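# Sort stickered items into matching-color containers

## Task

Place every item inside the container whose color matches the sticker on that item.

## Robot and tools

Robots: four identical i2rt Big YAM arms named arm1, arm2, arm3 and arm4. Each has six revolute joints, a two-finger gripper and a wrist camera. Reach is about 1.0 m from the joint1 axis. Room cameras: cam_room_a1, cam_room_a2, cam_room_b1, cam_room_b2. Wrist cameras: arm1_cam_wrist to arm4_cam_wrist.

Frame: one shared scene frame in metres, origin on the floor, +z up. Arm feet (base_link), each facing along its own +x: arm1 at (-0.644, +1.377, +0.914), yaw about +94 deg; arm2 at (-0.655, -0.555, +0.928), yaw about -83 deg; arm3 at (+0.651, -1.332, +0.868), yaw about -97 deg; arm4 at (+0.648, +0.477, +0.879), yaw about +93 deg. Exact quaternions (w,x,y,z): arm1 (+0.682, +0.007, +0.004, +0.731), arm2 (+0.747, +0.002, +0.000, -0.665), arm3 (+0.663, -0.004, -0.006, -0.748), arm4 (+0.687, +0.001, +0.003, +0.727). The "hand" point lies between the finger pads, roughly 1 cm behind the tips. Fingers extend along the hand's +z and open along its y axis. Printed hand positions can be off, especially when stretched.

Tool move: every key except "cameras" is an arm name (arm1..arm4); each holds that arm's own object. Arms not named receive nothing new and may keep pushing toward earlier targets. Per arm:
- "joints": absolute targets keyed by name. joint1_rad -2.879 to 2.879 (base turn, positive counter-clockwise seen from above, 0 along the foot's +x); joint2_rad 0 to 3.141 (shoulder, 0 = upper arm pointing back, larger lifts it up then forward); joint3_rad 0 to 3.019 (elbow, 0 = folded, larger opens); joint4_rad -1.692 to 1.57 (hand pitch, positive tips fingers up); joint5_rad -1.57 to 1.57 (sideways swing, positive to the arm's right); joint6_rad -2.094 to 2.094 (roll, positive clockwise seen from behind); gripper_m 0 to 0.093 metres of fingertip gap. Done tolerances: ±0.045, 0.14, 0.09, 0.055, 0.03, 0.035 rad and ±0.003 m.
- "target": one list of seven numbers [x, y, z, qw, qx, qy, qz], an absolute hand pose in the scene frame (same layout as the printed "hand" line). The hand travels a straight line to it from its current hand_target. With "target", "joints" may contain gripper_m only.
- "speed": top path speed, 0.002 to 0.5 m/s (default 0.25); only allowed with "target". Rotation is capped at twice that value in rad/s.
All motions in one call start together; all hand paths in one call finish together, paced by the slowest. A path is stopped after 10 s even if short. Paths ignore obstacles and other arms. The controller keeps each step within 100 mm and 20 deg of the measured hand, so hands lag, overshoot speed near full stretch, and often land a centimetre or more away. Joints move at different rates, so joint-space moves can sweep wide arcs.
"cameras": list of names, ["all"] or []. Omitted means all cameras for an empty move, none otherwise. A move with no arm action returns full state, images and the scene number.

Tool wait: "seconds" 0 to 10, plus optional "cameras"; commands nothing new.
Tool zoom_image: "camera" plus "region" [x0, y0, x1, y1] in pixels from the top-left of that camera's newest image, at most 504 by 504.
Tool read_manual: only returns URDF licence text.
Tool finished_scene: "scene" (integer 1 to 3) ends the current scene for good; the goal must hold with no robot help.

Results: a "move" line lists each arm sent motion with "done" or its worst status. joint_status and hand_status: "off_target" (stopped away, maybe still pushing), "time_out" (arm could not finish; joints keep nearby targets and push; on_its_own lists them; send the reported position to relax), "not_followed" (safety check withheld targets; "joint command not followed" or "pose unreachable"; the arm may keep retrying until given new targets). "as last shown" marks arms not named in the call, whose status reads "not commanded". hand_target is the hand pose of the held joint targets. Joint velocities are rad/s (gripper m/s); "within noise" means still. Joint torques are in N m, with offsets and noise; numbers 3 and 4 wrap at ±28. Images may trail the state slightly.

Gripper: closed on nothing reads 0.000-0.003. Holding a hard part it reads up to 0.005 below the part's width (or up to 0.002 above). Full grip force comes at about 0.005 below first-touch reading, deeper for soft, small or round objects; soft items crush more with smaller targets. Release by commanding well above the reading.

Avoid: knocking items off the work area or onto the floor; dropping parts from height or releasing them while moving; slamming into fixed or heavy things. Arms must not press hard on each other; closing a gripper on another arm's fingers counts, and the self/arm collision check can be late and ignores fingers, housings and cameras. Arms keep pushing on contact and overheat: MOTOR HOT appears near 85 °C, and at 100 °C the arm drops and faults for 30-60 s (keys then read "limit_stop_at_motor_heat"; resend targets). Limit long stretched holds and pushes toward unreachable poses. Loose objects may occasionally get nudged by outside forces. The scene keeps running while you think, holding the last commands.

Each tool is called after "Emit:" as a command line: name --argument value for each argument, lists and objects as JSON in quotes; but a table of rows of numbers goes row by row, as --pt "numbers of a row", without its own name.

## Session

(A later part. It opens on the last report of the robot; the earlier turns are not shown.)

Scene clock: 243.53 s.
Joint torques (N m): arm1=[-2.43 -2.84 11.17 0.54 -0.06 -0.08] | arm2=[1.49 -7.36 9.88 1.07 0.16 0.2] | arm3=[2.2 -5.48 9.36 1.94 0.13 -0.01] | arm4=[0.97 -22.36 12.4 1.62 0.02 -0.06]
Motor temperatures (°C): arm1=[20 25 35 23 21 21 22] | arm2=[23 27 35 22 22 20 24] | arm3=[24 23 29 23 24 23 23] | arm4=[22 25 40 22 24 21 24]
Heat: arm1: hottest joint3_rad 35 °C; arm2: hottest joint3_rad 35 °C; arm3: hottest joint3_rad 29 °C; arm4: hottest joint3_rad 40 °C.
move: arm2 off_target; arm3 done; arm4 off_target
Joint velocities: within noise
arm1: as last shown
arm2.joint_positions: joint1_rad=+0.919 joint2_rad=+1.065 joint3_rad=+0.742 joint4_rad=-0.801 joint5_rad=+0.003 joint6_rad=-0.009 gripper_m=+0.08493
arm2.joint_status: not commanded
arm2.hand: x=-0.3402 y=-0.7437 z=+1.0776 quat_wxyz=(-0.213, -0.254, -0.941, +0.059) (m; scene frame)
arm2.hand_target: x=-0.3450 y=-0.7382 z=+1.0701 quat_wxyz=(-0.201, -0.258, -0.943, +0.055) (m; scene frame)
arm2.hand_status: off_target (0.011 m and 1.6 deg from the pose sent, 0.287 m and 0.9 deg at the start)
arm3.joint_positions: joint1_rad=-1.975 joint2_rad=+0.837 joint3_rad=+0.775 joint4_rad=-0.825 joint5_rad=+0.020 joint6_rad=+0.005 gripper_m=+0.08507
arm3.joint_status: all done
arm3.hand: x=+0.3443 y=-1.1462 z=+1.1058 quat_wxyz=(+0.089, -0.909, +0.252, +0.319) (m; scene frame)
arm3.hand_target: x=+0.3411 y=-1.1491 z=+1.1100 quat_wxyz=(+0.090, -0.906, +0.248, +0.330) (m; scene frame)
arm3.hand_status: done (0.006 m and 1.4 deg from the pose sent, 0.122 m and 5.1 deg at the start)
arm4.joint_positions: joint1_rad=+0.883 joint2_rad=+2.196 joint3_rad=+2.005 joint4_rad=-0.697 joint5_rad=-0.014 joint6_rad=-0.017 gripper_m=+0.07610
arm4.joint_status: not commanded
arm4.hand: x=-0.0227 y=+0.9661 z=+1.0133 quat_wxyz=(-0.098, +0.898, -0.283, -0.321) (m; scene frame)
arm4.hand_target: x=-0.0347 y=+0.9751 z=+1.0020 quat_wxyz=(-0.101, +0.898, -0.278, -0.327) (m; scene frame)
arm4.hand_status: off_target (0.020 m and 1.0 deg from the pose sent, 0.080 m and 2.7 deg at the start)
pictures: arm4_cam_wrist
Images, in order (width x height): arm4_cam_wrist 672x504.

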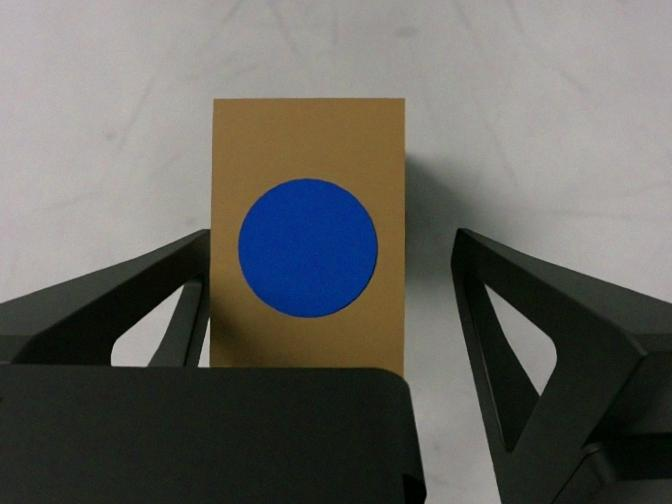

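Emit:
move --arm3 '{"target": [0.075, -0.988, 1.115, 0.0903, -0.9064, 0.2480, 0.3299], "speed": 0.2}' --arm4 '{"target": [-0.036, 0.973, 0.989, 0.1011, -0.8977, 0.2779, 0.3267], "speed": 0.08}' --cameras '["arm3_cam_wrist"]'

Emit:
move --arm4 '{"joints": {"gripper_m": 0.036}}' --cameras '["arm4_cam_wrist"]'

Scene clock: 251.97 s.
Joint torques (N m): arm1=[-2.78 -2.9 11.1 0.66 -0.04 -0.06] | arm2=[1.38 -7.36 9.88 1.06 0.15 0.2] | arm3=[1.14 -18.14 13.93 0.94 -0.07 -0.13] | arm4=[0.91 -22.83 10.37 1.72 0.08 -0.05]
Motor temperatures (°C): arm1=[20 25 35 23 21 21 22] | arm2=[23 27 35 22 22 20 23] | arm3=[24 23 29 23 24 23 23] | arm4=[22 26 40 22 24 21 24]
Heat: arm1: hottest joint3_rad 35 °C; arm2: hottest joint3_rad 35 °C; arm3: hottest joint3_rad 29 °C; arm4: hottest joint3_rad 40 °C.
move: arm3 off_target; arm4 off_target
Joint velocities: within noise
arm1, arm2: as last shown
arm3.joint_positions: joint1_rad=-1.975 joint2_rad=+1.670 joint3_rad=+1.467 joint4_rad=-0.703 joint5_rad=+0.014 joint6_rad=+0.004 gripper_m=+0.08507
arm3.joint_status: not commanded
arm3.hand: x=+0.0864 y=-0.9980 z=+1.0904 quat_wxyz=(+0.084, -0.913, +0.251, +0.311) (m; scene frame)
arm3.hand_target: x=+0.0762 y=-0.9887 z=+1.1151 quat_wxyz=(+0.091, -0.906, +0.248, +0.330) (m; scene frame)
arm3.hand_status: off_target (0.029 m and 2.4 deg from the pose sent, 0.312 m and 1.4 deg at the start)
arm4.joint_positions: joint1_rad=+0.883 joint2_rad=+2.201 joint3_rad=+2.005 joint4_rad=-0.668 joint5_rad=-0.014 joint6_rad=-0.017 gripper_m=+0.07610
arm4.joint_status: not commanded
arm4.hand: x=-0.0272 y=+0.9694 z=+1.0136 quat_wxyz=(-0.102, +0.894, -0.282, -0.332) (m; scene frame)
arm4.hand_target: x=-0.0346 y=+0.9721 z=+0.9891 quat_wxyz=(-0.101, +0.898, -0.278, -0.327) (m; scene frame)
arm4.hand_status: off_target (0.026 m and 0.8 deg from the pose sent, 0.029 m and 1.0 deg at the start)
pictures: arm3_cam_wrist
Images, in order (width x height): arm3_cam_wrist 672x504.

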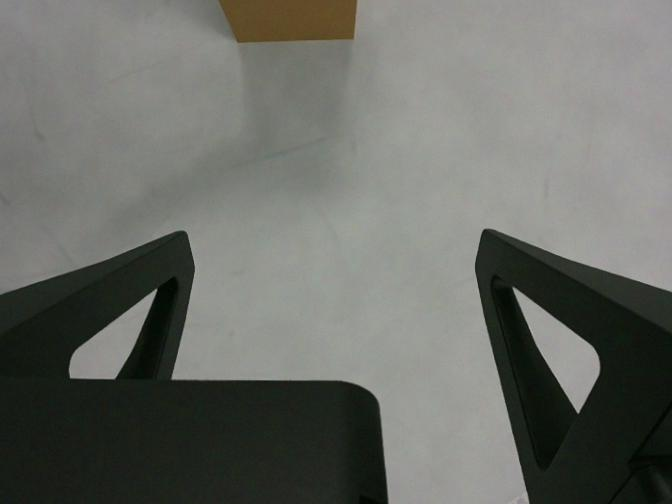

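Scene clock: 252.53 s.
Joint torques (N m): arm1=[-2.73 -3.25 11.07 0.61 -0.02 -0.08] | arm2=[1.38 -7.36 9.89 1.1 0.15 0.21] | arm3=[1.14 -18.2 13.87 0.91 -0.08 -0.12] | arm4=[1.08 -22.65 10.29 1.47 0.05 -0.04]
Motor temperatures (°C): arm1=[20 25 35 23 21 21 22] | arm2=[23 27 35 22 22 20 23] | arm3=[24 23 29 23 24 23 23] | arm4=[22 26 40 22 24 21 24]
Heat: arm1: hottest joint3_rad 35 °C; arm2: hottest joint3_rad 35 °C; arm3: hottest joint3_rad 29 °C; arm4: hottest joint3_rad 40 °C.
move: arm4 off_target
Joint velocities: within noise
arm1, arm2, arm3: as last shown
arm4.joint_positions: joint1_rad=+0.883 joint2_rad=+2.203 joint3_rad=+2.005 joint4_rad=-0.665 joint5_rad=-0.013 joint6_rad=-0.017 gripper_m=+0.04419
arm4.joint_status: gripper_m off_target (ended at +0.04422, target +0.03600)
arm4.hand: x=-0.0276 y=+0.9698 z=+1.0132 quat_wxyz=(-0.102, +0.894, -0.282, -0.332) (m; scene frame)
arm4.hand_target: x=-0.0346 y=+0.9721 z=+0.9890 quat_wxyz=(-0.101, +0.898, -0.278, -0.327) (m; scene frame)
arm4.hand_status: not commanded
pictures: arm4_cam_wrist
Images, in order (width x height): arm4_cam_wrist 672x504.

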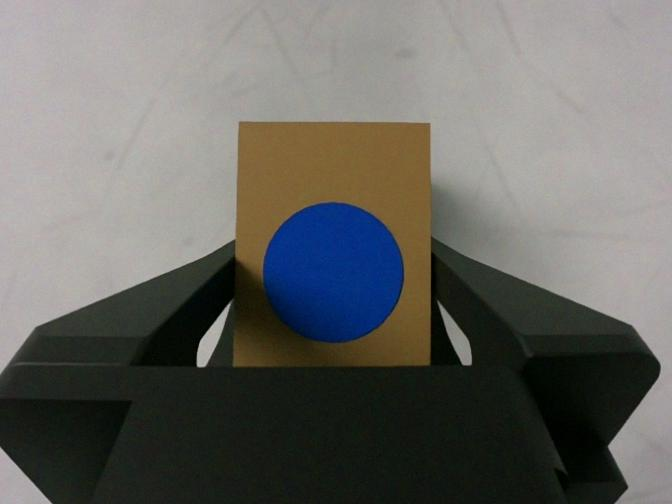

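Emit:
move --arm3 '{"target": [0.0, -0.967, 1.09, 0.0903, -0.9064, 0.2480, 0.3299], "speed": 0.1}' --arm4 '{"target": [-0.018, 0.962, 1.06, 0.1011, -0.8977, 0.2779, 0.3267], "speed": 0.1}' --cameras '["arm3_cam_wrist", "arm4_cam_wrist"]'

Scene clock: 273.07 s.
Joint torques (N m): arm1=[-3.08 -3.37 11.14 0.65 -0.05 -0.03] | arm2=[1.32 -7.36 9.88 1.07 0.16 0.2] | arm3=[2.43 -20.89 14.17 0.95 0.14 0.04] | arm4=[0.5 -28.51 11.14 0.64 0.02 -0.05]
Motor temperatures (°C): arm1=[20 25 35 23 21 21 22] | arm2=[23 26 34 22 22 20 23] | arm3=[24 24 30 23 24 23 23] | arm4=[22 26 40 22 24 21 25]
Heat: arm1: hottest joint3_rad 35 °C; arm2: hottest joint3_rad 34 °C; arm3: hottest joint3_rad 30 °C; arm4: hottest joint3_rad 40 °C.
move: arm3 off_target; arm4 off_target
Joint velocities: within noise
arm1, arm2: as last shown
arm3.joint_positions: joint1_rad=-1.962 joint2_rad=+1.873 joint3_rad=+1.689 joint4_rad=-0.719 joint5_rad=+0.028 joint6_rad=+0.012 gripper_m=+0.08507
arm3.joint_status: not commanded
arm3.hand: x=+0.0182 y=-0.9674 z=+1.0692 quat_wxyz=(+0.088, -0.912, +0.251, +0.312) (m; scene frame)
arm3.hand_target: x=+0.0013 y=-0.9677 z=+1.0902 quat_wxyz=(+0.090, -0.906, +0.248, +0.330) (m; scene frame)
arm3.hand_status: off_target (0.028 m and 2.2 deg from the pose sent, 0.092 m and 2.4 deg at the start)
arm4.joint_positions: joint1_rad=+0.883 joint2_rad=+2.171 joint3_rad=+2.005 joint4_rad=-0.755 joint5_rad=-0.013 joint6_rad=-0.017 gripper_m=+0.04419
arm4.joint_status: not commanded
arm4.hand: x=-0.0133 y=+0.9595 z=+1.0247 quat_wxyz=(-0.094, +0.903, -0.285, -0.306) (m; scene frame)
arm4.hand_target: x=-0.0173 y=+0.9616 z=+1.0598 quat_wxyz=(-0.101, +0.898, -0.278, -0.327) (m; scene frame)
arm4.hand_status: off_target (0.036 m and 2.7 deg from the pose sent, 0.048 m and 0.9 deg at the start)
pictures: arm3_cam_wrist, arm4_cam_wrist
Images, in order (width x height): arm3_cam_wrist 672x504, arm4_cam_wrist 672x504.

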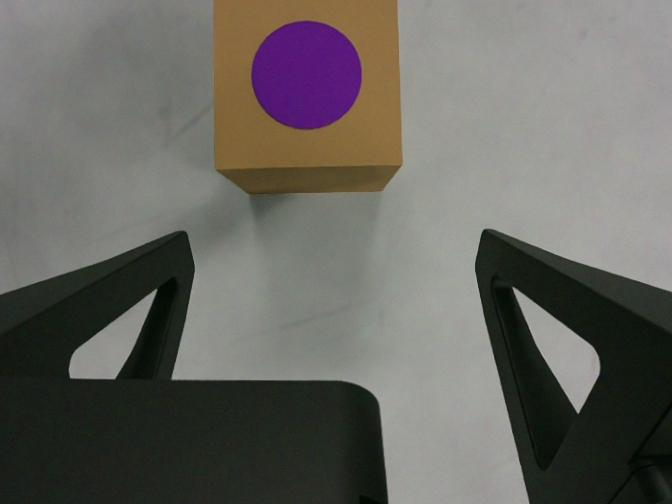

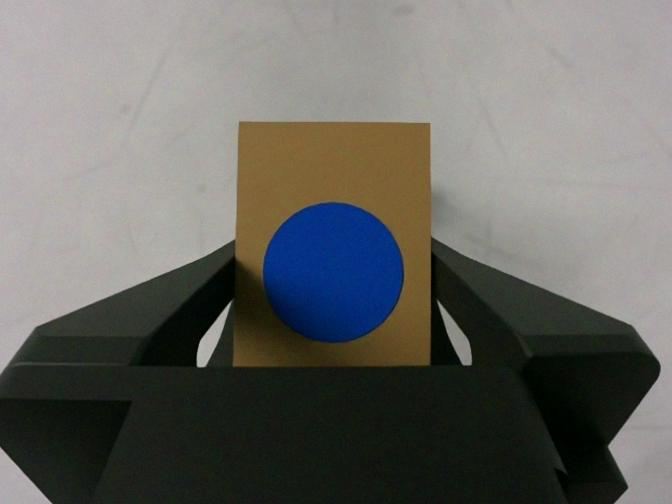

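Emit:
move --arm3 '{"target": [-0.041, -0.948, 1.034, 0.0903, -0.9064, 0.2480, 0.3299], "speed": 0.08}' --arm4 '{"target": [0.10, 0.855, 1.10, 0.1011, -0.8977, 0.2779, 0.3267], "speed": 0.2}' --cameras '["arm3_cam_wrist"]'

Emit:
move --arm4 '{"target": [0.33, 0.69, 1.16, 0.1011, -0.8977, 0.2779, 0.3267], "speed": 0.25}'

Emit:
move --arm4 '{"joints": {"joint1_rad": -1.91, "joint2_rad": 0.921, "joint3_rad": 1.192, "joint4_rad": -1.3, "joint5_rad": 0, "joint6_rad": 0}}' --cameras '["arm4_cam_wrist"]'

Scene clock: 287.37 s.
Joint torques (N m): arm1=[-2.37 -2.9 10.97 0.7 -0.04 -0.04] | arm2=[1.49 -7.41 9.87 1.06 0.16 0.21] | arm3=[2.67 -21.95 13.61 1.77 0.13 0.01] | arm4=[1.32 -19.78 9.29 1.62 0.22 0.16]
Motor temperatures (°C): arm1=[20 25 35 23 21 21 22] | arm2=[23 26 34 22 22 20 23] | arm3=[24 25 33 23 24 23 23] | arm4=[22 26 40 22 24 21 26]
Heat: arm1: hottest joint3_rad 35 °C; arm2: hottest joint3_rad 34 °C; arm3: hottest joint3_rad 33 °C; arm4: hottest joint3_rad 40 °C.
move: arm3 off_target; arm4 off_target
Joint velocities: within noise
arm1, arm2: as last shown
arm3.joint_positions: joint1_rad=-1.961 joint2_rad=+2.015 joint3_rad=+1.785 joint4_rad=-0.676 joint5_rad=+0.031 joint6_rad=+0.017 gripper_m=+0.08505
arm3.joint_status: not commanded
arm3.hand: x=-0.0189 y=-0.9476 z=+1.0229 quat_wxyz=(+0.088, -0.912, +0.253, +0.311) (m; scene frame)
arm3.hand_target: x=-0.0397 y=-0.9490 z=+1.0343 quat_wxyz=(+0.090, -0.906, +0.248, +0.330) (m; scene frame)
arm3.hand_status: off_target (0.025 m and 2.4 deg from the pose sent, 0.072 m and 2.2 deg at the start)
arm4.joint_positions: joint1_rad=+0.908 joint2_rad=+1.705 joint3_rad=+1.453 joint4_rad=-0.660 joint5_rad=+0.001 joint6_rad=-0.017 gripper_m=+0.04419
arm4.joint_status: not commanded
arm4.hand: x=+0.1055 y=+0.8554 z=+1.0860 quat_wxyz=(-0.097, +0.905, -0.276, -0.310) (m; scene frame)
arm4.hand_target: x=+0.1003 y=+0.8549 z=+1.0999 quat_wxyz=(-0.101, +0.898, -0.278, -0.327) (m; scene frame)
arm4.hand_status: off_target (0.015 m and 2.2 deg from the pose sent, 0.172 m and 2.7 deg at the start)
pictures: arm3_cam_wrist
Images, in order (width x height): arm3_cam_wrist 672x504.

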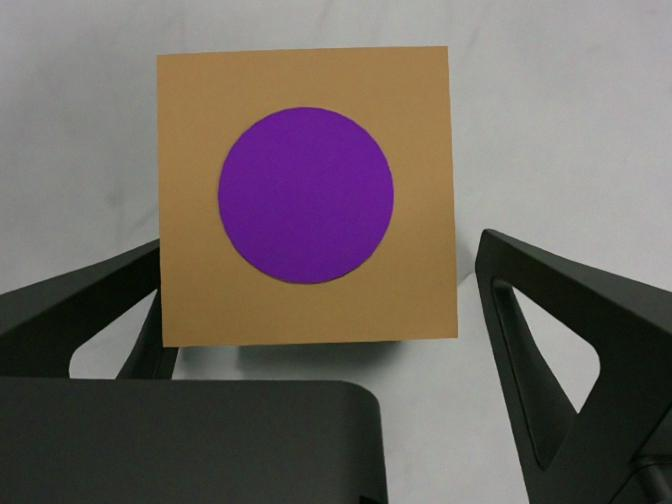

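Scene clock: 289.17 s.
Joint torques (N m): arm1=[-2.26 -3.25 11.14 0.77 -0.05 -0.1] | arm2=[1.38 -7.3 9.84 1.03 0.15 0.21] | arm3=[2.55 -22.07 13.6 1.73 0.12 0] | arm4=[1.79 -4.84 9.54 0.85 0.23 0.18]
Motor temperatures (°C): arm1=[20 25 35 23 21 21 22] | arm2=[23 26 34 22 22 20 23] | arm3=[24 25 33 23 24 23 23] | arm4=[22 26 40 22 24 21 26]
Heat: arm1: hottest joint3_rad 35 °C; arm2: hottest joint3_rad 34 °C; arm3: hottest joint3_rad 33 °C; arm4: hottest joint3_rad 40 °C.
move: arm4 done
Joint velocities: arm1=[-0.005 0.005 0.007 0.046 0.007 0.007 0.001] | arm2=[within noise] | arm3=[within noise] | arm4=[within noise]
arm1.joint_positions: joint1_rad=-2.258 joint2_rad=+1.028 joint3_rad=+0.765 joint4_rad=-0.917 joint5_rad=-0.011 joint6_rad=-0.004 gripper_m=+0.07195
arm1.joint_status: not commanded
arm1.hand: x=-0.3572 y=+1.1763 z=+1.0705 quat_wxyz=(-0.179, -0.295, -0.937, +0.056) (m; scene frame)
arm1.hand_target: x=-0.3600 y=+1.1750 z=+1.0700 quat_wxyz=(-0.174, -0.296, -0.938, +0.055) (m; scene frame)
arm1.hand_status: not commanded
arm2, arm3: as last shown
arm4.joint_positions: joint1_rad=+0.931 joint2_rad=+0.898 joint3_rad=+0.902 joint4_rad=-0.865 joint5_rad=+0.017 joint6_rad=+0.001 gripper_m=+0.04419
arm4.joint_status: not commanded
arm4.hand: x=+0.3317 y=+0.6916 z=+1.1626 quat_wxyz=(-0.105, +0.896, -0.274, -0.333) (m; scene frame)
arm4.hand_target: x=+0.3300 y=+0.6900 z=+1.1600 quat_wxyz=(-0.101, +0.898, -0.278, -0.327) (m; scene frame)
arm4.hand_status: done (0.003 m and 1.0 deg from the pose sent, 0.289 m and 2.2 deg at the start)
pictures: none

Scene clock: 291.47 s.
Joint torques (N m): arm1=[-2.84 -3.19 11.14 0.54 -0.04 -0.05] | arm2=[1.44 -7.3 9.87 1.07 0.15 0.21] | arm3=[2.61 -22.01 13.6 1.73 0.11 0.01] | arm4=[0.5 -5.95 11.08 0.5 0.03 0.03]
Motor temperatures (°C): arm1=[20 25 35 23 21 21 22] | arm2=[23 26 34 22 22 20 23] | arm3=[24 25 34 23 24 23 23] | arm4=[22 26 40 22 24 21 26]
Heat: arm1: hottest joint3_rad 35 °C; arm2: hottest joint3_rad 34 °C; arm3: hottest joint3_rad 34 °C; arm4: hottest joint3_rad 40 °C.
move: arm4 done
Joint velocities: within noise
arm1, arm2, arm3: as last shown
arm4.joint_positions: joint1_rad=-1.909 joint2_rad=+0.925 joint3_rad=+1.160 joint4_rad=-1.291 joint5_rad=+0.001 joint6_rad=+0.001 gripper_m=+0.04417
arm4.joint_status: all done
arm4.hand: x=+0.9776 y=+0.3827 z=+1.2245 quat_wxyz=(-0.250, -0.136, -0.958, +0.038) (m; scene frame)
arm4.hand_target: x=+0.9786 y=+0.3826 z=+1.2408 quat_wxyz=(-0.263, -0.135, -0.955, +0.040) (m; scene frame)
arm4.hand_status: not commanded
pictures: arm4_cam_wrist
Images, in order (width x height): arm4_cam_wrist 672x504.

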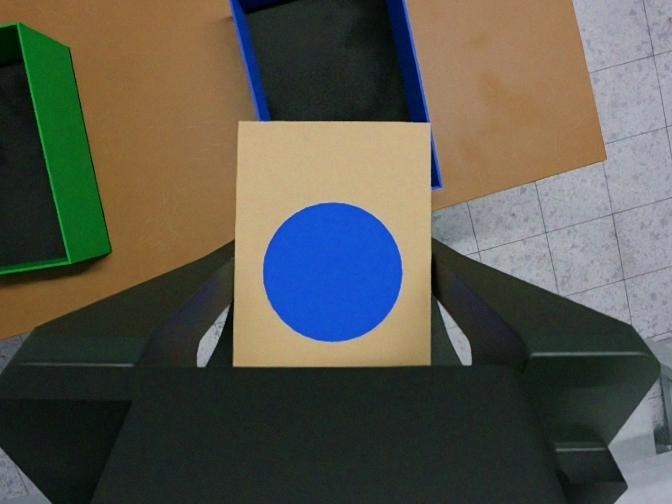

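Emit:
move --arm3 '{"target": [-0.053, -0.945, 1.034, 0.0903, -0.9064, 0.2480, 0.3299], "speed": 0.08}' --arm4 '{"target": [1.155, 0.330, 0.89, 0.2396, 0.1351, 0.9609, -0.0337], "speed": 0.25}' --cameras '["arm3_cam_wrist", "arm4_cam_wrist"]'

Scene clock: 302.93 s.
Joint torques (N m): arm1=[-2.08 -2.84 11.21 0.61 -0.11 -0.06] | arm2=[1.38 -7.3 9.88 1.09 0.16 0.21] | arm3=[2.61 -22.77 14 0.92 0.15 0.01] | arm4=[0.5 -15.33 9.21 1.28 -0.04 0.02]
Motor temperatures (°C): arm1=[20 25 35 23 21 21 22] | arm2=[23 26 34 22 22 20 23] | arm3=[24 25 34 23 24 23 23] | arm4=[22 25 39 22 24 21 26]
Heat: arm1: hottest joint3_rad 35 °C; arm2: hottest joint3_rad 34 °C; arm3: hottest joint3_rad 34 °C; arm4: hottest joint3_rad 39 °C.
move: arm3 off_target; arm4 off_target
Joint velocities: within noise
arm1, arm2: as last shown
arm3.joint_positions: joint1_rad=-1.957 joint2_rad=+2.050 joint3_rad=+1.838 joint4_rad=-0.677 joint5_rad=+0.033 joint6_rad=+0.018 gripper_m=+0.08505
arm3.joint_status: not commanded
arm3.hand: x=-0.0336 y=-0.9421 z=+1.0235 quat_wxyz=(+0.090, -0.909, +0.252, +0.318) (m; scene frame)
arm3.hand_target: x=-0.0519 y=-0.9456 z=+1.0341 quat_wxyz=(+0.090, -0.906, +0.248, +0.330) (m; scene frame)
arm3.hand_status: off_target (0.022 m and 1.5 deg from the pose sent, 0.036 m and 2.4 deg at the start)
arm4.joint_positions: joint1_rad=-1.909 joint2_rad=+1.698 joint3_rad=+0.882 joint4_rad=-0.325 joint5_rad=-0.002 joint6_rad=+0.001 gripper_m=+0.04417
arm4.joint_status: not commanded
arm4.hand: x=+1.1300 y=+0.3375 z=+0.8710 quat_wxyz=(-0.209, -0.137, -0.968, +0.031) (m; scene frame)
arm4.hand_target: x=+1.1537 y=+0.3304 z=+0.8908 quat_wxyz=(-0.240, -0.135, -0.961, +0.034) (m; scene frame)
arm4.hand_status: off_target (0.032 m and 3.6 deg from the pose sent, 0.382 m and 1.3 deg at the start)
pictures: arm3_cam_wrist, arm4_cam_wrist
Images, in order (width x height): arm3_cam_wrist 672x504, arm4_cam_wrist 672x504.

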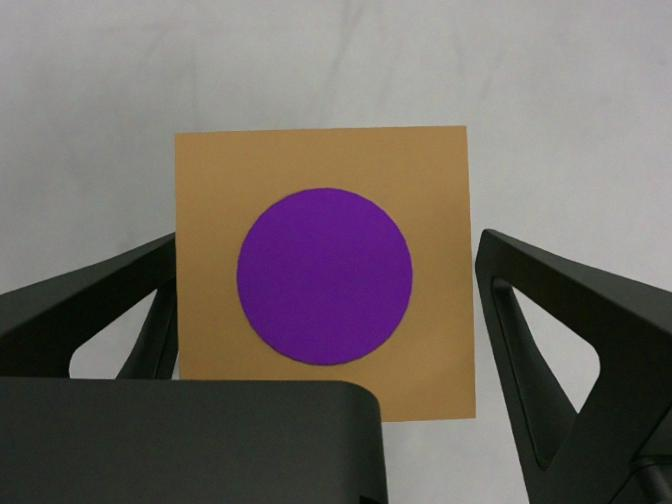

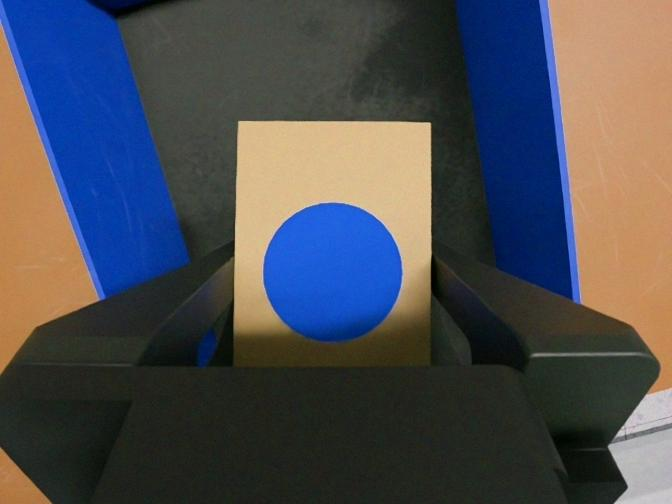

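Emit:
move --arm3 '{"joints": {"gripper_m": 0.046}}' --arm4 '{"target": [1.160, 0.332, 0.78, 0.2396, 0.1351, 0.9609, -0.0337], "speed": 0.13}' --cameras '["arm3_cam_wrist", "arm4_cam_wrist"]'

Emit:
move --arm3 '{"target": [-0.035, -0.953, 1.075, 0.0903, -0.9064, 0.2480, 0.3299], "speed": 0.1}' --arm4 '{"target": [1.160, 0.332, 0.752, 0.2396, 0.1351, 0.9609, -0.0337], "speed": 0.08}'

Emit:
move --arm3 '{"target": [0.09, -1.005, 1.11, 0.0903, -0.9064, 0.2480, 0.3299], "speed": 0.15}' --arm4 '{"target": [1.160, 0.332, 0.738, 0.2396, 0.1351, 0.9609, -0.0337], "speed": 0.06}' --cameras '["arm3_cam_wrist", "arm4_cam_wrist"]'

Scene clock: 310.17 s.
Joint torques (N m): arm1=[-2.78 -2.9 11.18 0.66 -0.05 -0.08] | arm2=[1.38 -7.41 9.88 1.1 0.15 0.2] | arm3=[2.43 -22.77 14 0.96 0.12 0.01] | arm4=[1.14 -15.74 5.86 1.43 0.08 0.1]
Motor temperatures (°C): arm1=[20 24 35 23 21 21 22] | arm2=[23 26 34 22 22 20 23] | arm3=[24 26 34 23 24 23 23] | arm4=[22 25 39 22 24 21 26]
Heat: arm1: hottest joint3_rad 35 °C; arm2: hottest joint3_rad 34 °C; arm3: hottest joint3_rad 34 °C; arm4: hottest joint3_rad 39 °C.
move: arm3 off_target; arm4 off_target
Joint velocities: within noise
arm1: as last shown
arm2.joint_positions: joint1_rad=+0.919 joint2_rad=+1.065 joint3_rad=+0.742 joint4_rad=-0.801 joint5_rad=+0.003 joint6_rad=-0.009 gripper_m=+0.08493
arm2.joint_status: not commanded
arm2.hand: x=-0.3402 y=-0.7437 z=+1.0776 quat_wxyz=(-0.213, -0.254, -0.941, +0.059) (m; scene frame)
arm2.hand_target: x=-0.3450 y=-0.7382 z=+1.0701 quat_wxyz=(-0.201, -0.258, -0.943, +0.055) (m; scene frame)
arm2.hand_status: not commanded
arm3.joint_positions: joint1_rad=-1.955 joint2_rad=+2.050 joint3_rad=+1.838 joint4_rad=-0.677 joint5_rad=+0.034 joint6_rad=+0.020 gripper_m=+0.05299
arm3.joint_status: gripper_m off_target (ended at +0.05302, target +0.04600)
arm3.hand: x=-0.0342 y=-0.9433 z=+1.0235 quat_wxyz=(+0.090, -0.910, +0.252, +0.318) (m; scene frame)
arm3.hand_target: x=-0.0519 y=-0.9456 z=+1.0343 quat_wxyz=(+0.090, -0.906, +0.248, +0.331) (m; scene frame)
arm3.hand_status: not commanded
arm4.joint_positions: joint1_rad=-1.909 joint2_rad=+1.951 joint3_rad=+0.882 joint4_rad=-0.036 joint5_rad=-0.002 joint6_rad=+0.001 gripper_m=+0.04417
arm4.joint_status: not commanded
arm4.hand: x=+1.1471 y=+0.3321 z=+0.7775 quat_wxyz=(-0.227, -0.137, -0.964, +0.033) (m; scene frame)
arm4.hand_target: x=+1.1597 y=+0.3322 z=+0.7802 quat_wxyz=(-0.240, -0.135, -0.961, +0.034) (m; scene frame)
arm4.hand_status: off_target (0.013 m and 1.5 deg from the pose sent, 0.096 m and 3.6 deg at the start)
pictures: arm3_cam_wrist, arm4_cam_wrist
Images, in order (width x height): arm3_cam_wrist 672x504, arm4_cam_wrist 672x504.

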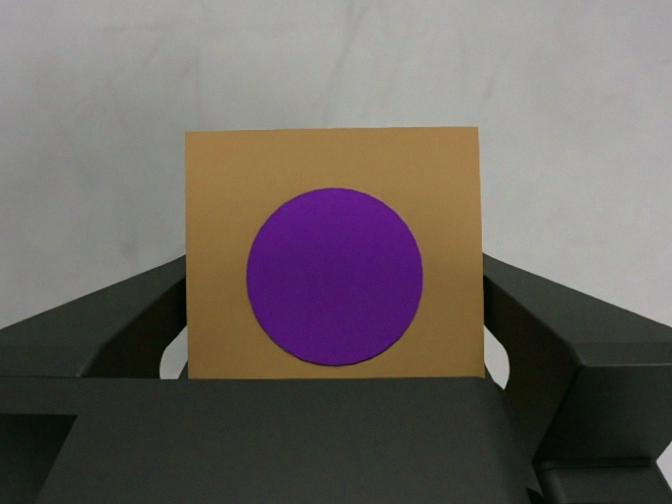

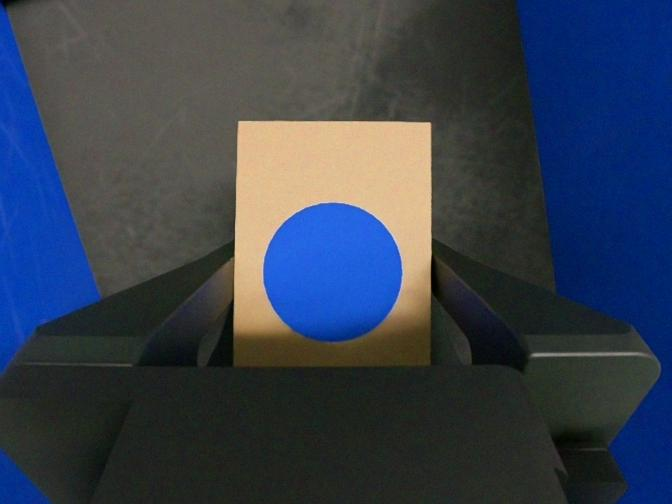

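Scene clock: 311.23 s.
Joint torques (N m): arm1=[-3.19 -3.66 11.11 0.59 -0.05 -0.06] | arm2=[1.38 -7.36 9.85 1.06 0.15 0.2] | arm3=[2.49 -26.4 12.79 1.03 0.08 -0.02] | arm4=[1.38 -16.21 5.85 1.39 0.09 0.08]
Motor temperatures (°C): arm1=[20 24 35 23 21 21 22] | arm2=[23 26 34 22 22 20 23] | arm3=[24 26 34 23 24 23 23] | arm4=[22 25 39 22 24 21 26]
Heat: arm1: hottest joint3_rad 35 °C; arm2: hottest joint3_rad 34 °C; arm3: hottest joint3_rad 34 °C; arm4: hottest joint3_rad 39 °C.
move: arm3 off_target; arm4 off_target
Joint velocities: within noise
arm1, arm2: as last shown
arm3.joint_positions: joint1_rad=-1.955 joint2_rad=+2.019 joint3_rad=+1.838 joint4_rad=-0.742 joint5_rad=+0.034 joint6_rad=+0.021 gripper_m=+0.05299
arm3.joint_status: not commanded
arm3.hand: x=-0.0222 y=-0.9498 z=+1.0378 quat_wxyz=(+0.086, -0.914, +0.254, +0.303) (m; scene frame)
arm3.hand_target: x=-0.0337 y=-0.9536 z=+1.0749 quat_wxyz=(+0.090, -0.906, +0.248, +0.330) (m; scene frame)
arm3.hand_status: off_target (0.039 m and 3.3 deg from the pose sent, 0.053 m and 1.5 deg at the start)
arm4.joint_positions: joint1_rad=-1.909 joint2_rad=+2.019 joint3_rad=+0.882 joint4_rad=+0.033 joint5_rad=-0.002 joint6_rad=+0.001 gripper_m=+0.04417
arm4.joint_status: not commanded
arm4.hand: x=+1.1456 y=+0.3324 z=+0.7511 quat_wxyz=(-0.227, -0.137, -0.964, +0.033) (m; scene frame)
arm4.hand_target: x=+1.1597 y=+0.3322 z=+0.7524 quat_wxyz=(-0.240, -0.135, -0.961, +0.034) (m; scene frame)
arm4.hand_status: off_target (0.014 m and 1.5 deg from the pose sent, 0.029 m and 1.5 deg at the start)
pictures: none

Scene clock: 312.73 s.
Joint torques (N m): arm1=[-2.2 -3.02 10.97 0.59 -0.03 -0.06] | arm2=[1.38 -7.41 9.88 1.09 0.15 0.2] | arm3=[0.67 -19.31 9.16 2.02 -0.08 -0.12] | arm4=[1.38 -14.15 5.97 1.36 0.11 0.09]
Motor temperatures (°C): arm1=[20 24 35 23 21 21 22] | arm2=[23 26 34 22 22 20 23] | arm3=[24 26 33 23 24 23 23] | arm4=[22 25 38 22 24 21 26]
Heat: arm1: hottest joint3_rad 35 °C; arm2: hottest joint3_rad 34 °C; arm3: hottest joint3_rad 33 °C; arm4: hottest joint3_rad 38 °C.
move: arm3 off_target; arm4 off_target
Joint velocities: within noise
arm1, arm2: as last shown
arm3.joint_positions: joint1_rad=-1.955 joint2_rad=+1.638 joint3_rad=+1.447 joint4_rad=-0.702 joint5_rad=+0.023 joint6_rad=+0.014 gripper_m=+0.05299
arm3.joint_status: not commanded
arm3.hand: x=+0.0878 y=-1.0120 z=+1.1009 quat_wxyz=(+0.085, -0.911, +0.248, +0.318) (m; scene frame)
arm3.hand_target: x=+0.0901 y=-1.0051 z=+1.1100 quat_wxyz=(+0.090, -0.906, +0.248, +0.330) (m; scene frame)
arm3.hand_status: off_target (0.012 m and 1.6 deg from the pose sent, 0.144 m and 3.3 deg at the start)
arm4.joint_positions: joint1_rad=-1.909 joint2_rad=+2.041 joint3_rad=+0.882 joint4_rad=+0.069 joint5_rad=-0.002 joint6_rad=+0.001 gripper_m=+0.04417
arm4.joint_status: not commanded
arm4.hand: x=+1.1480 y=+0.3317 z=+0.7444 quat_wxyz=(-0.234, -0.136, -0.962, +0.034) (m; scene frame)
arm4.hand_target: x=+1.1596 y=+0.3322 z=+0.7384 quat_wxyz=(-0.240, -0.135, -0.961, +0.034) (m; scene frame)
arm4.hand_status: off_target (0.014 m and 0.7 deg from the pose sent, 0.019 m and 1.6 deg at the start)
pictures: arm3_cam_wrist, arm4_cam_wrist
Images, in order (width x height): arm3_cam_wrist 672x504, arm4_cam_wrist 672x504.

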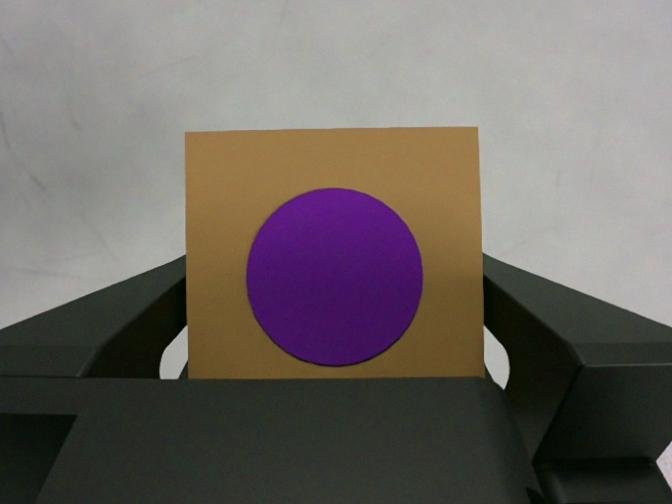

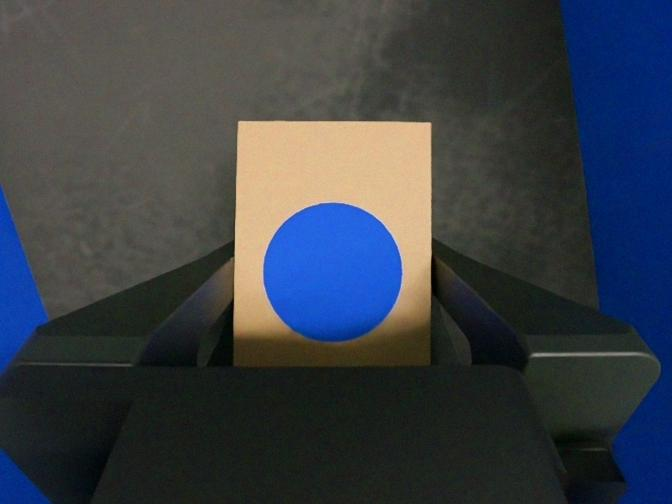

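Emit:
move --arm3 '{"target": [0.35, -1.155, 1.16, 0.0903, -0.9064, 0.2480, 0.3299], "speed": 0.25}' --arm4 '{"target": [1.158, 0.332, 0.744, 0.2396, 0.1351, 0.9609, -0.0337], "speed": 0.06}'

Emit:
move --arm3 '{"joints": {"joint1_rad": 1.798, "joint2_rad": 0.921, "joint3_rad": 1.192, "joint4_rad": -1.3, "joint5_rad": 0, "joint6_rad": 0}}' --arm4 '{"joints": {"gripper_m": 0.072}}' --cameras '["arm3_cam_wrist", "arm4_cam_wrist"]'

Emit:
move --arm3 '{"target": [1.215, -1.270, 0.96, 0.1301, -0.0529, 0.9900, 0.0069], "speed": 0.25}' --arm4 '{"target": [1.12, 0.34, 0.92, 0.2396, 0.1351, 0.9609, -0.0337], "speed": 0.15}' --cameras '["arm3_cam_wrist", "arm4_cam_wrist"]'

Scene clock: 322.90 s.
Joint torques (N m): arm1=[-2.26 -3.25 11.18 0.65 -0.07 -0.09] | arm2=[1.44 -7.36 9.88 1.06 0.15 0.2] | arm3=[1.26 -3.31 9.33 1.1 0.13 -0.05] | arm4=[0.79 -16.26 5.5 0.81 0.06 0.1]
Motor temperatures (°C): arm1=[20 24 35 23 21 21 22] | arm2=[23 26 34 22 22 20 23] | arm3=[24 26 33 23 24 23 24] | arm4=[22 25 37 22 24 21 26]
Heat: arm1: hottest joint3_rad 35 °C; arm2: hottest joint3_rad 34 °C; arm3: hottest joint3_rad 33 °C; arm4: hottest joint3_rad 37 °C.
move: arm3 done; arm4 done
Joint velocities: within noise
arm1, arm2: as last shown
arm3.joint_positions: joint1_rad=-1.955 joint2_rad=+0.791 joint3_rad=+0.893 joint4_rad=-0.953 joint5_rad=+0.024 joint6_rad=+0.014 gripper_m=+0.05299
arm3.joint_status: not commanded
arm3.hand: x=+0.3491 y=-1.1554 z=+1.1647 quat_wxyz=(+0.091, -0.904, +0.247, +0.337) (m; scene frame)
arm3.hand_target: x=+0.3501 y=-1.1550 z=+1.1600 quat_wxyz=(+0.090, -0.906, +0.248, +0.330) (m; scene frame)
arm3.hand_status: done (0.005 m and 0.8 deg from the pose sent, 0.304 m and 1.6 deg at the start)
arm4.joint_positions: joint1_rad=-1.909 joint2_rad=+2.041 joint3_rad=+0.882 joint4_rad=+0.069 joint5_rad=-0.002 joint6_rad=+0.001 gripper_m=+0.04417
arm4.joint_status: not commanded
arm4.hand: x=+1.1480 y=+0.3317 z=+0.7444 quat_wxyz=(-0.234, -0.136, -0.962, +0.034) (m; scene frame)
arm4.hand_target: x=+1.1579 y=+0.3321 z=+0.7442 quat_wxyz=(-0.240, -0.135, -0.961, +0.034) (m; scene frame)
arm4.hand_status: done (0.010 m and 0.7 deg from the pose sent, 0.010 m and 0.7 deg at the start)
pictures: none

Scene clock: 325.47 s.
Joint torques (N m): arm1=[-2.73 -3.19 11.22 0.62 -0.06 -0.06] | arm2=[1.32 -7.3 9.85 1.07 0.15 0.19] | arm3=[1.9 -6.42 12.81 0.73 0.14 -0.11] | arm4=[1.32 -15.79 5.46 0.87 0.1 0.07]
Motor temperatures (°C): arm1=[20 24 35 23 21 21 22] | arm2=[23 26 34 22 22 20 23] | arm3=[24 25 33 23 24 23 24] | arm4=[22 25 37 22 24 21 26]
Heat: arm1: hottest joint3_rad 35 °C; arm2: hottest joint3_rad 34 °C; arm3: hottest joint3_rad 33 °C; arm4: hottest joint3_rad 37 °C.
move: arm3 done; arm4 done
Joint velocities: within noise
arm1, arm2: as last shown
arm3.joint_positions: joint1_rad=+1.790 joint2_rad=+0.934 joint3_rad=+1.150 joint4_rad=-1.295 joint5_rad=-0.003 joint6_rad=+0.006 gripper_m=+0.05295
arm3.joint_status: all done
arm3.hand: x=+0.9905 y=-1.2934 z=+1.2061 quat_wxyz=(-0.243, +0.047, -0.969, -0.007) (m; scene frame)
arm3.hand_target: x=+0.9914 y=-1.2906 z=+1.2304 quat_wxyz=(-0.268, +0.053, -0.962, -0.008) (m; scene frame)
arm3.hand_status: not commanded
arm4.joint_positions: joint1_rad=-1.909 joint2_rad=+2.041 joint3_rad=+0.882 joint4_rad=+0.069 joint5_rad=-0.002 joint6_rad=+0.001 gripper_m=+0.07192
arm4.joint_status: all done
arm4.hand: x=+1.1480 y=+0.3317 z=+0.7444 quat_wxyz=(-0.234, -0.136, -0.962, +0.034) (m; scene frame)
arm4.hand_target: x=+1.1579 y=+0.3321 z=+0.7442 quat_wxyz=(-0.240, -0.135, -0.961, +0.034) (m; scene frame)
arm4.hand_status: not commanded
pictures: arm3_cam_wrist, arm4_cam_wrist
Images, in order (width x height): arm3_cam_wrist 672x504, arm4_cam_wrist 672x504.

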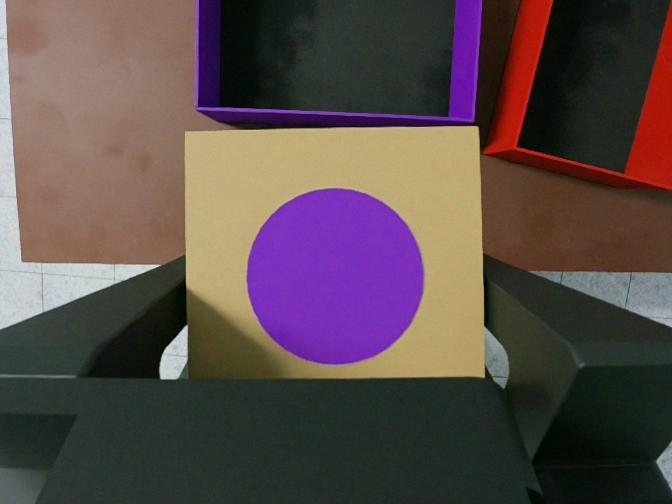

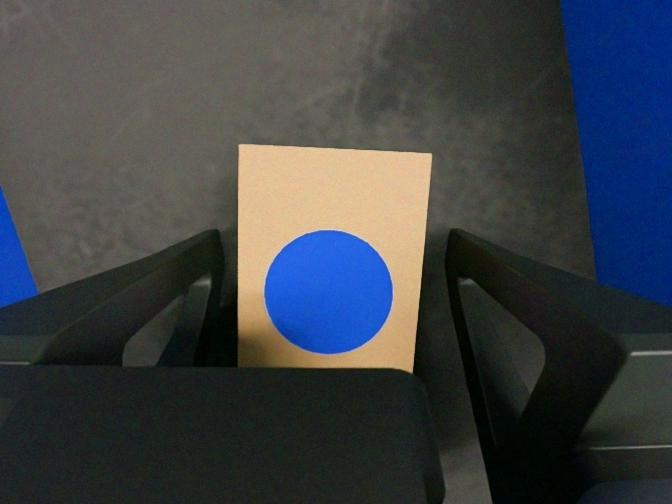

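Scene clock: 327.60 s.
Joint torques (N m): arm1=[-2.26 -3.08 11.02 0.65 -0.08 -0.06] | arm2=[1.44 -7.36 9.83 1.07 0.15 0.2] | arm3=[1.32 -18.49 12.05 0.68 -0.07 -0.11] | arm4=[0.5 -13.63 7.47 0.43 -0.02 0]
Motor temperatures (°C): arm1=[20 24 35 23 21 21 22] | arm2=[23 26 34 22 22 20 23] | arm3=[24 25 33 23 24 23 24] | arm4=[22 25 37 22 24 21 26]
Heat: arm1: hottest joint3_rad 35 °C; arm2: hottest joint3_rad 34 °C; arm3: hottest joint3_rad 33 °C; arm4: hottest joint3_rad 37 °C.
move: arm3 off_target; arm4 done
Joint velocities: within noise
arm1.joint_positions: joint1_rad=-2.258 joint2_rad=+1.028 joint3_rad=+0.765 joint4_rad=-0.917 joint5_rad=-0.011 joint6_rad=-0.004 gripper_m=+0.07195
arm1.joint_status: not commanded
arm1.hand: x=-0.3572 y=+1.1763 z=+1.0705 quat_wxyz=(-0.179, -0.295, -0.937, +0.056) (m; scene frame)
arm1.hand_target: x=-0.3600 y=+1.1750 z=+1.0700 quat_wxyz=(-0.174, -0.296, -0.938, +0.055) (m; scene frame)
arm1.hand_status: not commanded
arm2: as last shown
arm3.joint_positions: joint1_rad=+1.790 joint2_rad=+1.753 joint3_rad=+1.266 joint4_rad=-0.888 joint5_rad=-0.012 joint6_rad=+0.006 gripper_m=+0.05296
arm3.joint_status: not commanded
arm3.hand: x=+1.1913 y=-1.2757 z=+0.9363 quat_wxyz=(-0.098, +0.047, -0.994, -0.004) (m; scene frame)
arm3.hand_target: x=+1.2135 y=-1.2700 z=+0.9607 quat_wxyz=(-0.130, +0.053, -0.990, -0.007) (m; scene frame)
arm3.hand_status: off_target (0.034 m and 3.8 deg from the pose sent, 0.334 m and 13.2 deg at the start)
arm4.joint_positions: joint1_rad=-1.909 joint2_rad=+1.563 joint3_rad=+0.838 joint4_rad=-0.358 joint5_rad=-0.003 joint6_rad=+0.001 gripper_m=+0.07192
arm4.joint_status: not commanded
arm4.hand: x=+1.1178 y=+0.3413 z=+0.9147 quat_wxyz=(-0.237, -0.136, -0.961, +0.034) (m; scene frame)
arm4.hand_target: x=+1.1200 y=+0.3401 z=+0.9200 quat_wxyz=(-0.240, -0.135, -0.961, +0.034) (m; scene frame)
arm4.hand_status: done (0.006 m and 0.3 deg from the pose sent, 0.178 m and 0.7 deg at the start)
pictures: arm3_cam_wrist, arm4_cam_wrist
Images, in order (width x height): arm3_cam_wrist 672x504, arm4_cam_wrist 672x504.

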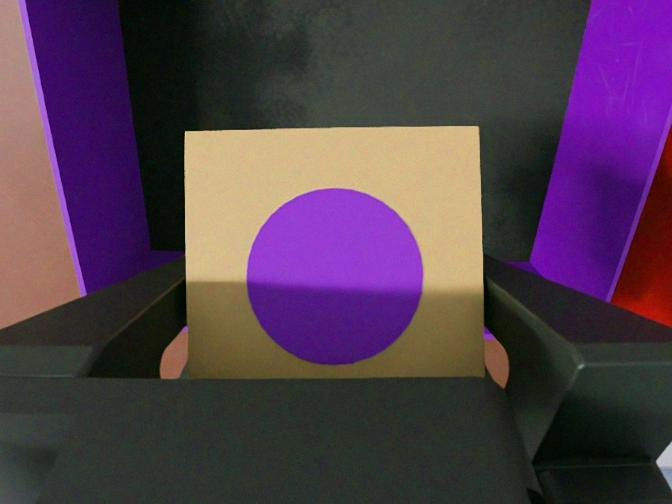

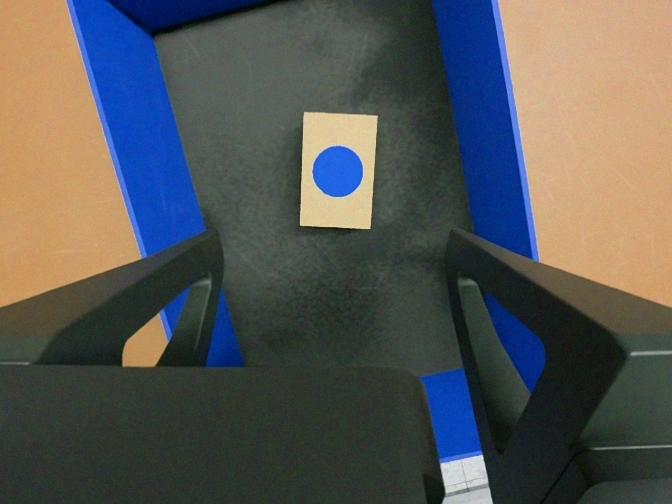

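Emit:
move --arm3 '{"target": [1.195, -1.270, 0.80, 0.2247, -0.0510, 0.9730, 0.0118], "speed": 0.15}' --cameras '["arm3_cam_wrist"]'

Emit:
move --arm3 '{"target": [1.193, -1.270, 0.755, 0.2247, -0.0510, 0.9730, 0.0118], "speed": 0.1}' --cameras '["arm3_cam_wrist"]'

Scene clock: 339.13 s.
Joint torques (N m): arm1=[-2.43 -3.31 11.17 0.68 -0.09 -0.07] | arm2=[1.26 -7.36 9.88 1.06 0.15 0.2] | arm3=[1.96 -17.44 5.72 1.54 0.12 0.01] | arm4=[0.15 -13.51 7.45 0.42 -0.04 0.03]
Motor temperatures (°C): arm1=[20 24 35 23 21 21 21] | arm2=[23 26 34 22 22 20 23] | arm3=[24 26 33 23 24 23 24] | arm4=[22 25 36 22 24 21 25]
Heat: arm1: hottest joint3_rad 35 °C; arm2: hottest joint3_rad 34 °C; arm3: hottest joint3_rad 33 °C; arm4: hottest joint3_rad 36 °C.
move: arm3 done
Joint velocities: within noise
arm1, arm2, arm4: as last shown
arm3.joint_positions: joint1_rad=+1.790 joint2_rad=+1.916 joint3_rad=+0.974 joint4_rad=-0.192 joint5_rad=-0.012 joint6_rad=+0.006 gripper_m=+0.05296
arm3.joint_status: not commanded
arm3.hand: x=+1.1916 y=-1.2776 z=+0.7976 quat_wxyz=(-0.216, +0.048, -0.975, -0.010) (m; scene frame)
arm3.hand_target: x=+1.1949 y=-1.2699 z=+0.8001 quat_wxyz=(-0.225, +0.051, -0.973, -0.012) (m; scene frame)
arm3.hand_status: done (0.009 m and 1.1 deg from the pose sent, 0.136 m and 14.8 deg at the start)
pictures: arm3_cam_wrist
Images, in order (width x height): arm3_cam_wrist 672x504.

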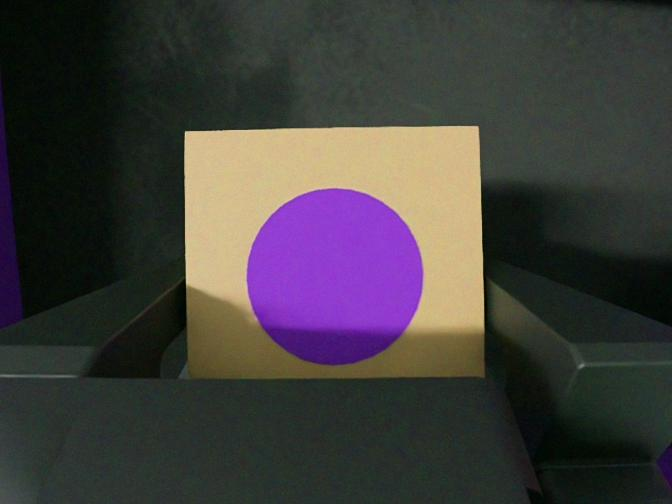

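Scene clock: 340.23 s.
Joint torques (N m): arm1=[-2.37 -3.02 10.96 0.65 -0.07 -0.06] | arm2=[1.38 -7.36 9.87 1.07 0.16 0.2] | arm3=[2.08 -17.73 4.83 1.57 0.13 0.02] | arm4=[0.5 -13.68 7.47 0.34 -0.06 0]
Motor temperatures (°C): arm1=[20 24 35 23 21 21 21] | arm2=[23 26 34 22 22 20 23] | arm3=[24 26 32 23 24 23 24] | arm4=[22 25 36 22 24 21 25]
Heat: arm1: hottest joint3_rad 35 °C; arm2: hottest joint3_rad 34 °C; arm3: hottest joint3_rad 32 °C; arm4: hottest joint3_rad 36 °C.
move: arm3 done
Joint velocities: within noise
arm1, arm2, arm4: as last shown
arm3.joint_positions: joint1_rad=+1.791 joint2_rad=+2.018 joint3_rad=+0.969 joint4_rad=-0.081 joint5_rad=-0.011 joint6_rad=+0.007 gripper_m=+0.05296
arm3.joint_status: not commanded
arm3.hand: x=+1.1912 y=-1.2779 z=+0.7545 quat_wxyz=(-0.218, +0.048, -0.975, -0.010) (m; scene frame)
arm3.hand_target: x=+1.1931 y=-1.2699 z=+0.7552 quat_wxyz=(-0.225, +0.051, -0.973, -0.012) (m; scene frame)
arm3.hand_status: done (0.008 m and 0.9 deg from the pose sent, 0.043 m and 1.1 deg at the start)
pictures: arm3_cam_wrist
Images, in order (width x height): arm3_cam_wrist 672x504.

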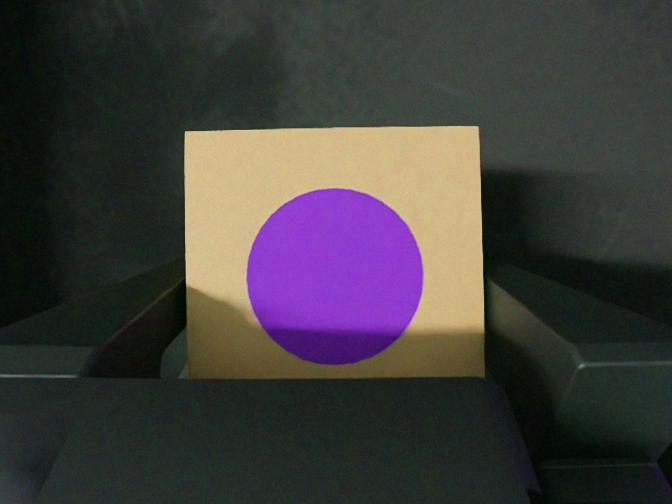

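Emit:
move --arm3 '{"target": [1.193, -1.270, 0.732, 0.2247, -0.0510, 0.9730, 0.0118], "speed": 0.07}'

Emit:
move --arm3 '{"target": [1.193, -1.270, 0.718, 0.2247, -0.0510, 0.9730, 0.0118], "speed": 0.06}'

Scene clock: 344.30 s.
Joint torques (N m): arm1=[-2.61 -3.66 11.03 0.73 -0.05 -0.06] | arm2=[1.44 -7.3 9.85 1.09 0.16 0.19] | arm3=[2.02 -14.97 5.09 1.28 0.15 0.02] | arm4=[0.56 -14.1 7.38 0.46 -0.05 0]
Motor temperatures (°C): arm1=[20 24 35 23 21 21 21] | arm2=[23 26 34 22 22 20 23] | arm3=[24 26 32 23 24 23 24] | arm4=[22 25 35 22 24 21 25]
Heat: arm1: hottest joint3_rad 35 °C; arm2: hottest joint3_rad 34 °C; arm3: hottest joint3_rad 32 °C; arm4: hottest joint3_rad 35 °C.
move: arm3 off_target
Joint velocities: within noise
arm1, arm4: as last shown
arm2.joint_positions: joint1_rad=+0.919 joint2_rad=+1.065 joint3_rad=+0.742 joint4_rad=-0.801 joint5_rad=+0.003 joint6_rad=-0.009 gripper_m=+0.08493
arm2.joint_status: not commanded
arm2.hand: x=-0.3402 y=-0.7437 z=+1.0776 quat_wxyz=(-0.213, -0.254, -0.941, +0.059) (m; scene frame)
arm2.hand_target: x=-0.3450 y=-0.7382 z=+1.0701 quat_wxyz=(-0.201, -0.258, -0.943, +0.055) (m; scene frame)
arm2.hand_status: not commanded
arm3.joint_positions: joint1_rad=+1.791 joint2_rad=+2.043 joint3_rad=+0.969 joint4_rad=-0.020 joint5_rad=-0.011 joint6_rad=+0.008 gripper_m=+0.05296
arm3.joint_status: not commanded
arm3.hand: x=+1.1985 y=-1.2773 z=+0.7480 quat_wxyz=(-0.236, +0.047, -0.971, -0.011) (m; scene frame)
arm3.hand_target: x=+1.1926 y=-1.2703 z=+0.7325 quat_wxyz=(-0.225, +0.051, -0.973, -0.012) (m; scene frame)
arm3.hand_status: off_target (0.018 m and 1.4 deg from the pose sent, 0.024 m and 0.9 deg at the start)
pictures: none

Scene clock: 345.27 s.
Joint torques (N m): arm1=[-2.61 -3.25 11.21 0.66 -0.07 -0.05] | arm2=[1.44 -7.3 9.85 1.09 0.16 0.2] | arm3=[2.08 -13.16 5.2 0.9 0.13 0.02] | arm4=[0.73 -14.1 7.56 0.44 -0.05 0.02]
Motor temperatures (°C): arm1=[20 24 35 23 21 21 21] | arm2=[23 26 34 22 22 20 23] | arm3=[24 26 32 23 24 23 24] | arm4=[22 25 35 22 24 21 25]
Heat: arm1: hottest joint3_rad 35 °C; arm2: hottest joint3_rad 34 °C; arm3: hottest joint3_rad 32 °C; arm4: hottest joint3_rad 35 °C.
move: arm3 off_target
Joint velocities: within noise
arm1, arm2, arm4: as last shown
arm3.joint_positions: joint1_rad=+1.791 joint2_rad=+2.055 joint3_rad=+0.969 joint4_rad=+0.021 joint5_rad=-0.010 joint6_rad=+0.008 gripper_m=+0.05296
arm3.joint_status: not commanded
arm3.hand: x=+1.2044 y=-1.2768 z=+0.7464 quat_wxyz=(-0.250, +0.047, -0.967, -0.012) (m; scene frame)
arm3.hand_target: x=+1.1917 y=-1.2706 z=+0.7195 quat_wxyz=(-0.225, +0.051, -0.973, -0.011) (m; scene frame)
arm3.hand_status: off_target (0.031 m and 3.0 deg from the pose sent, 0.031 m and 1.3 deg at the start)
pictures: none


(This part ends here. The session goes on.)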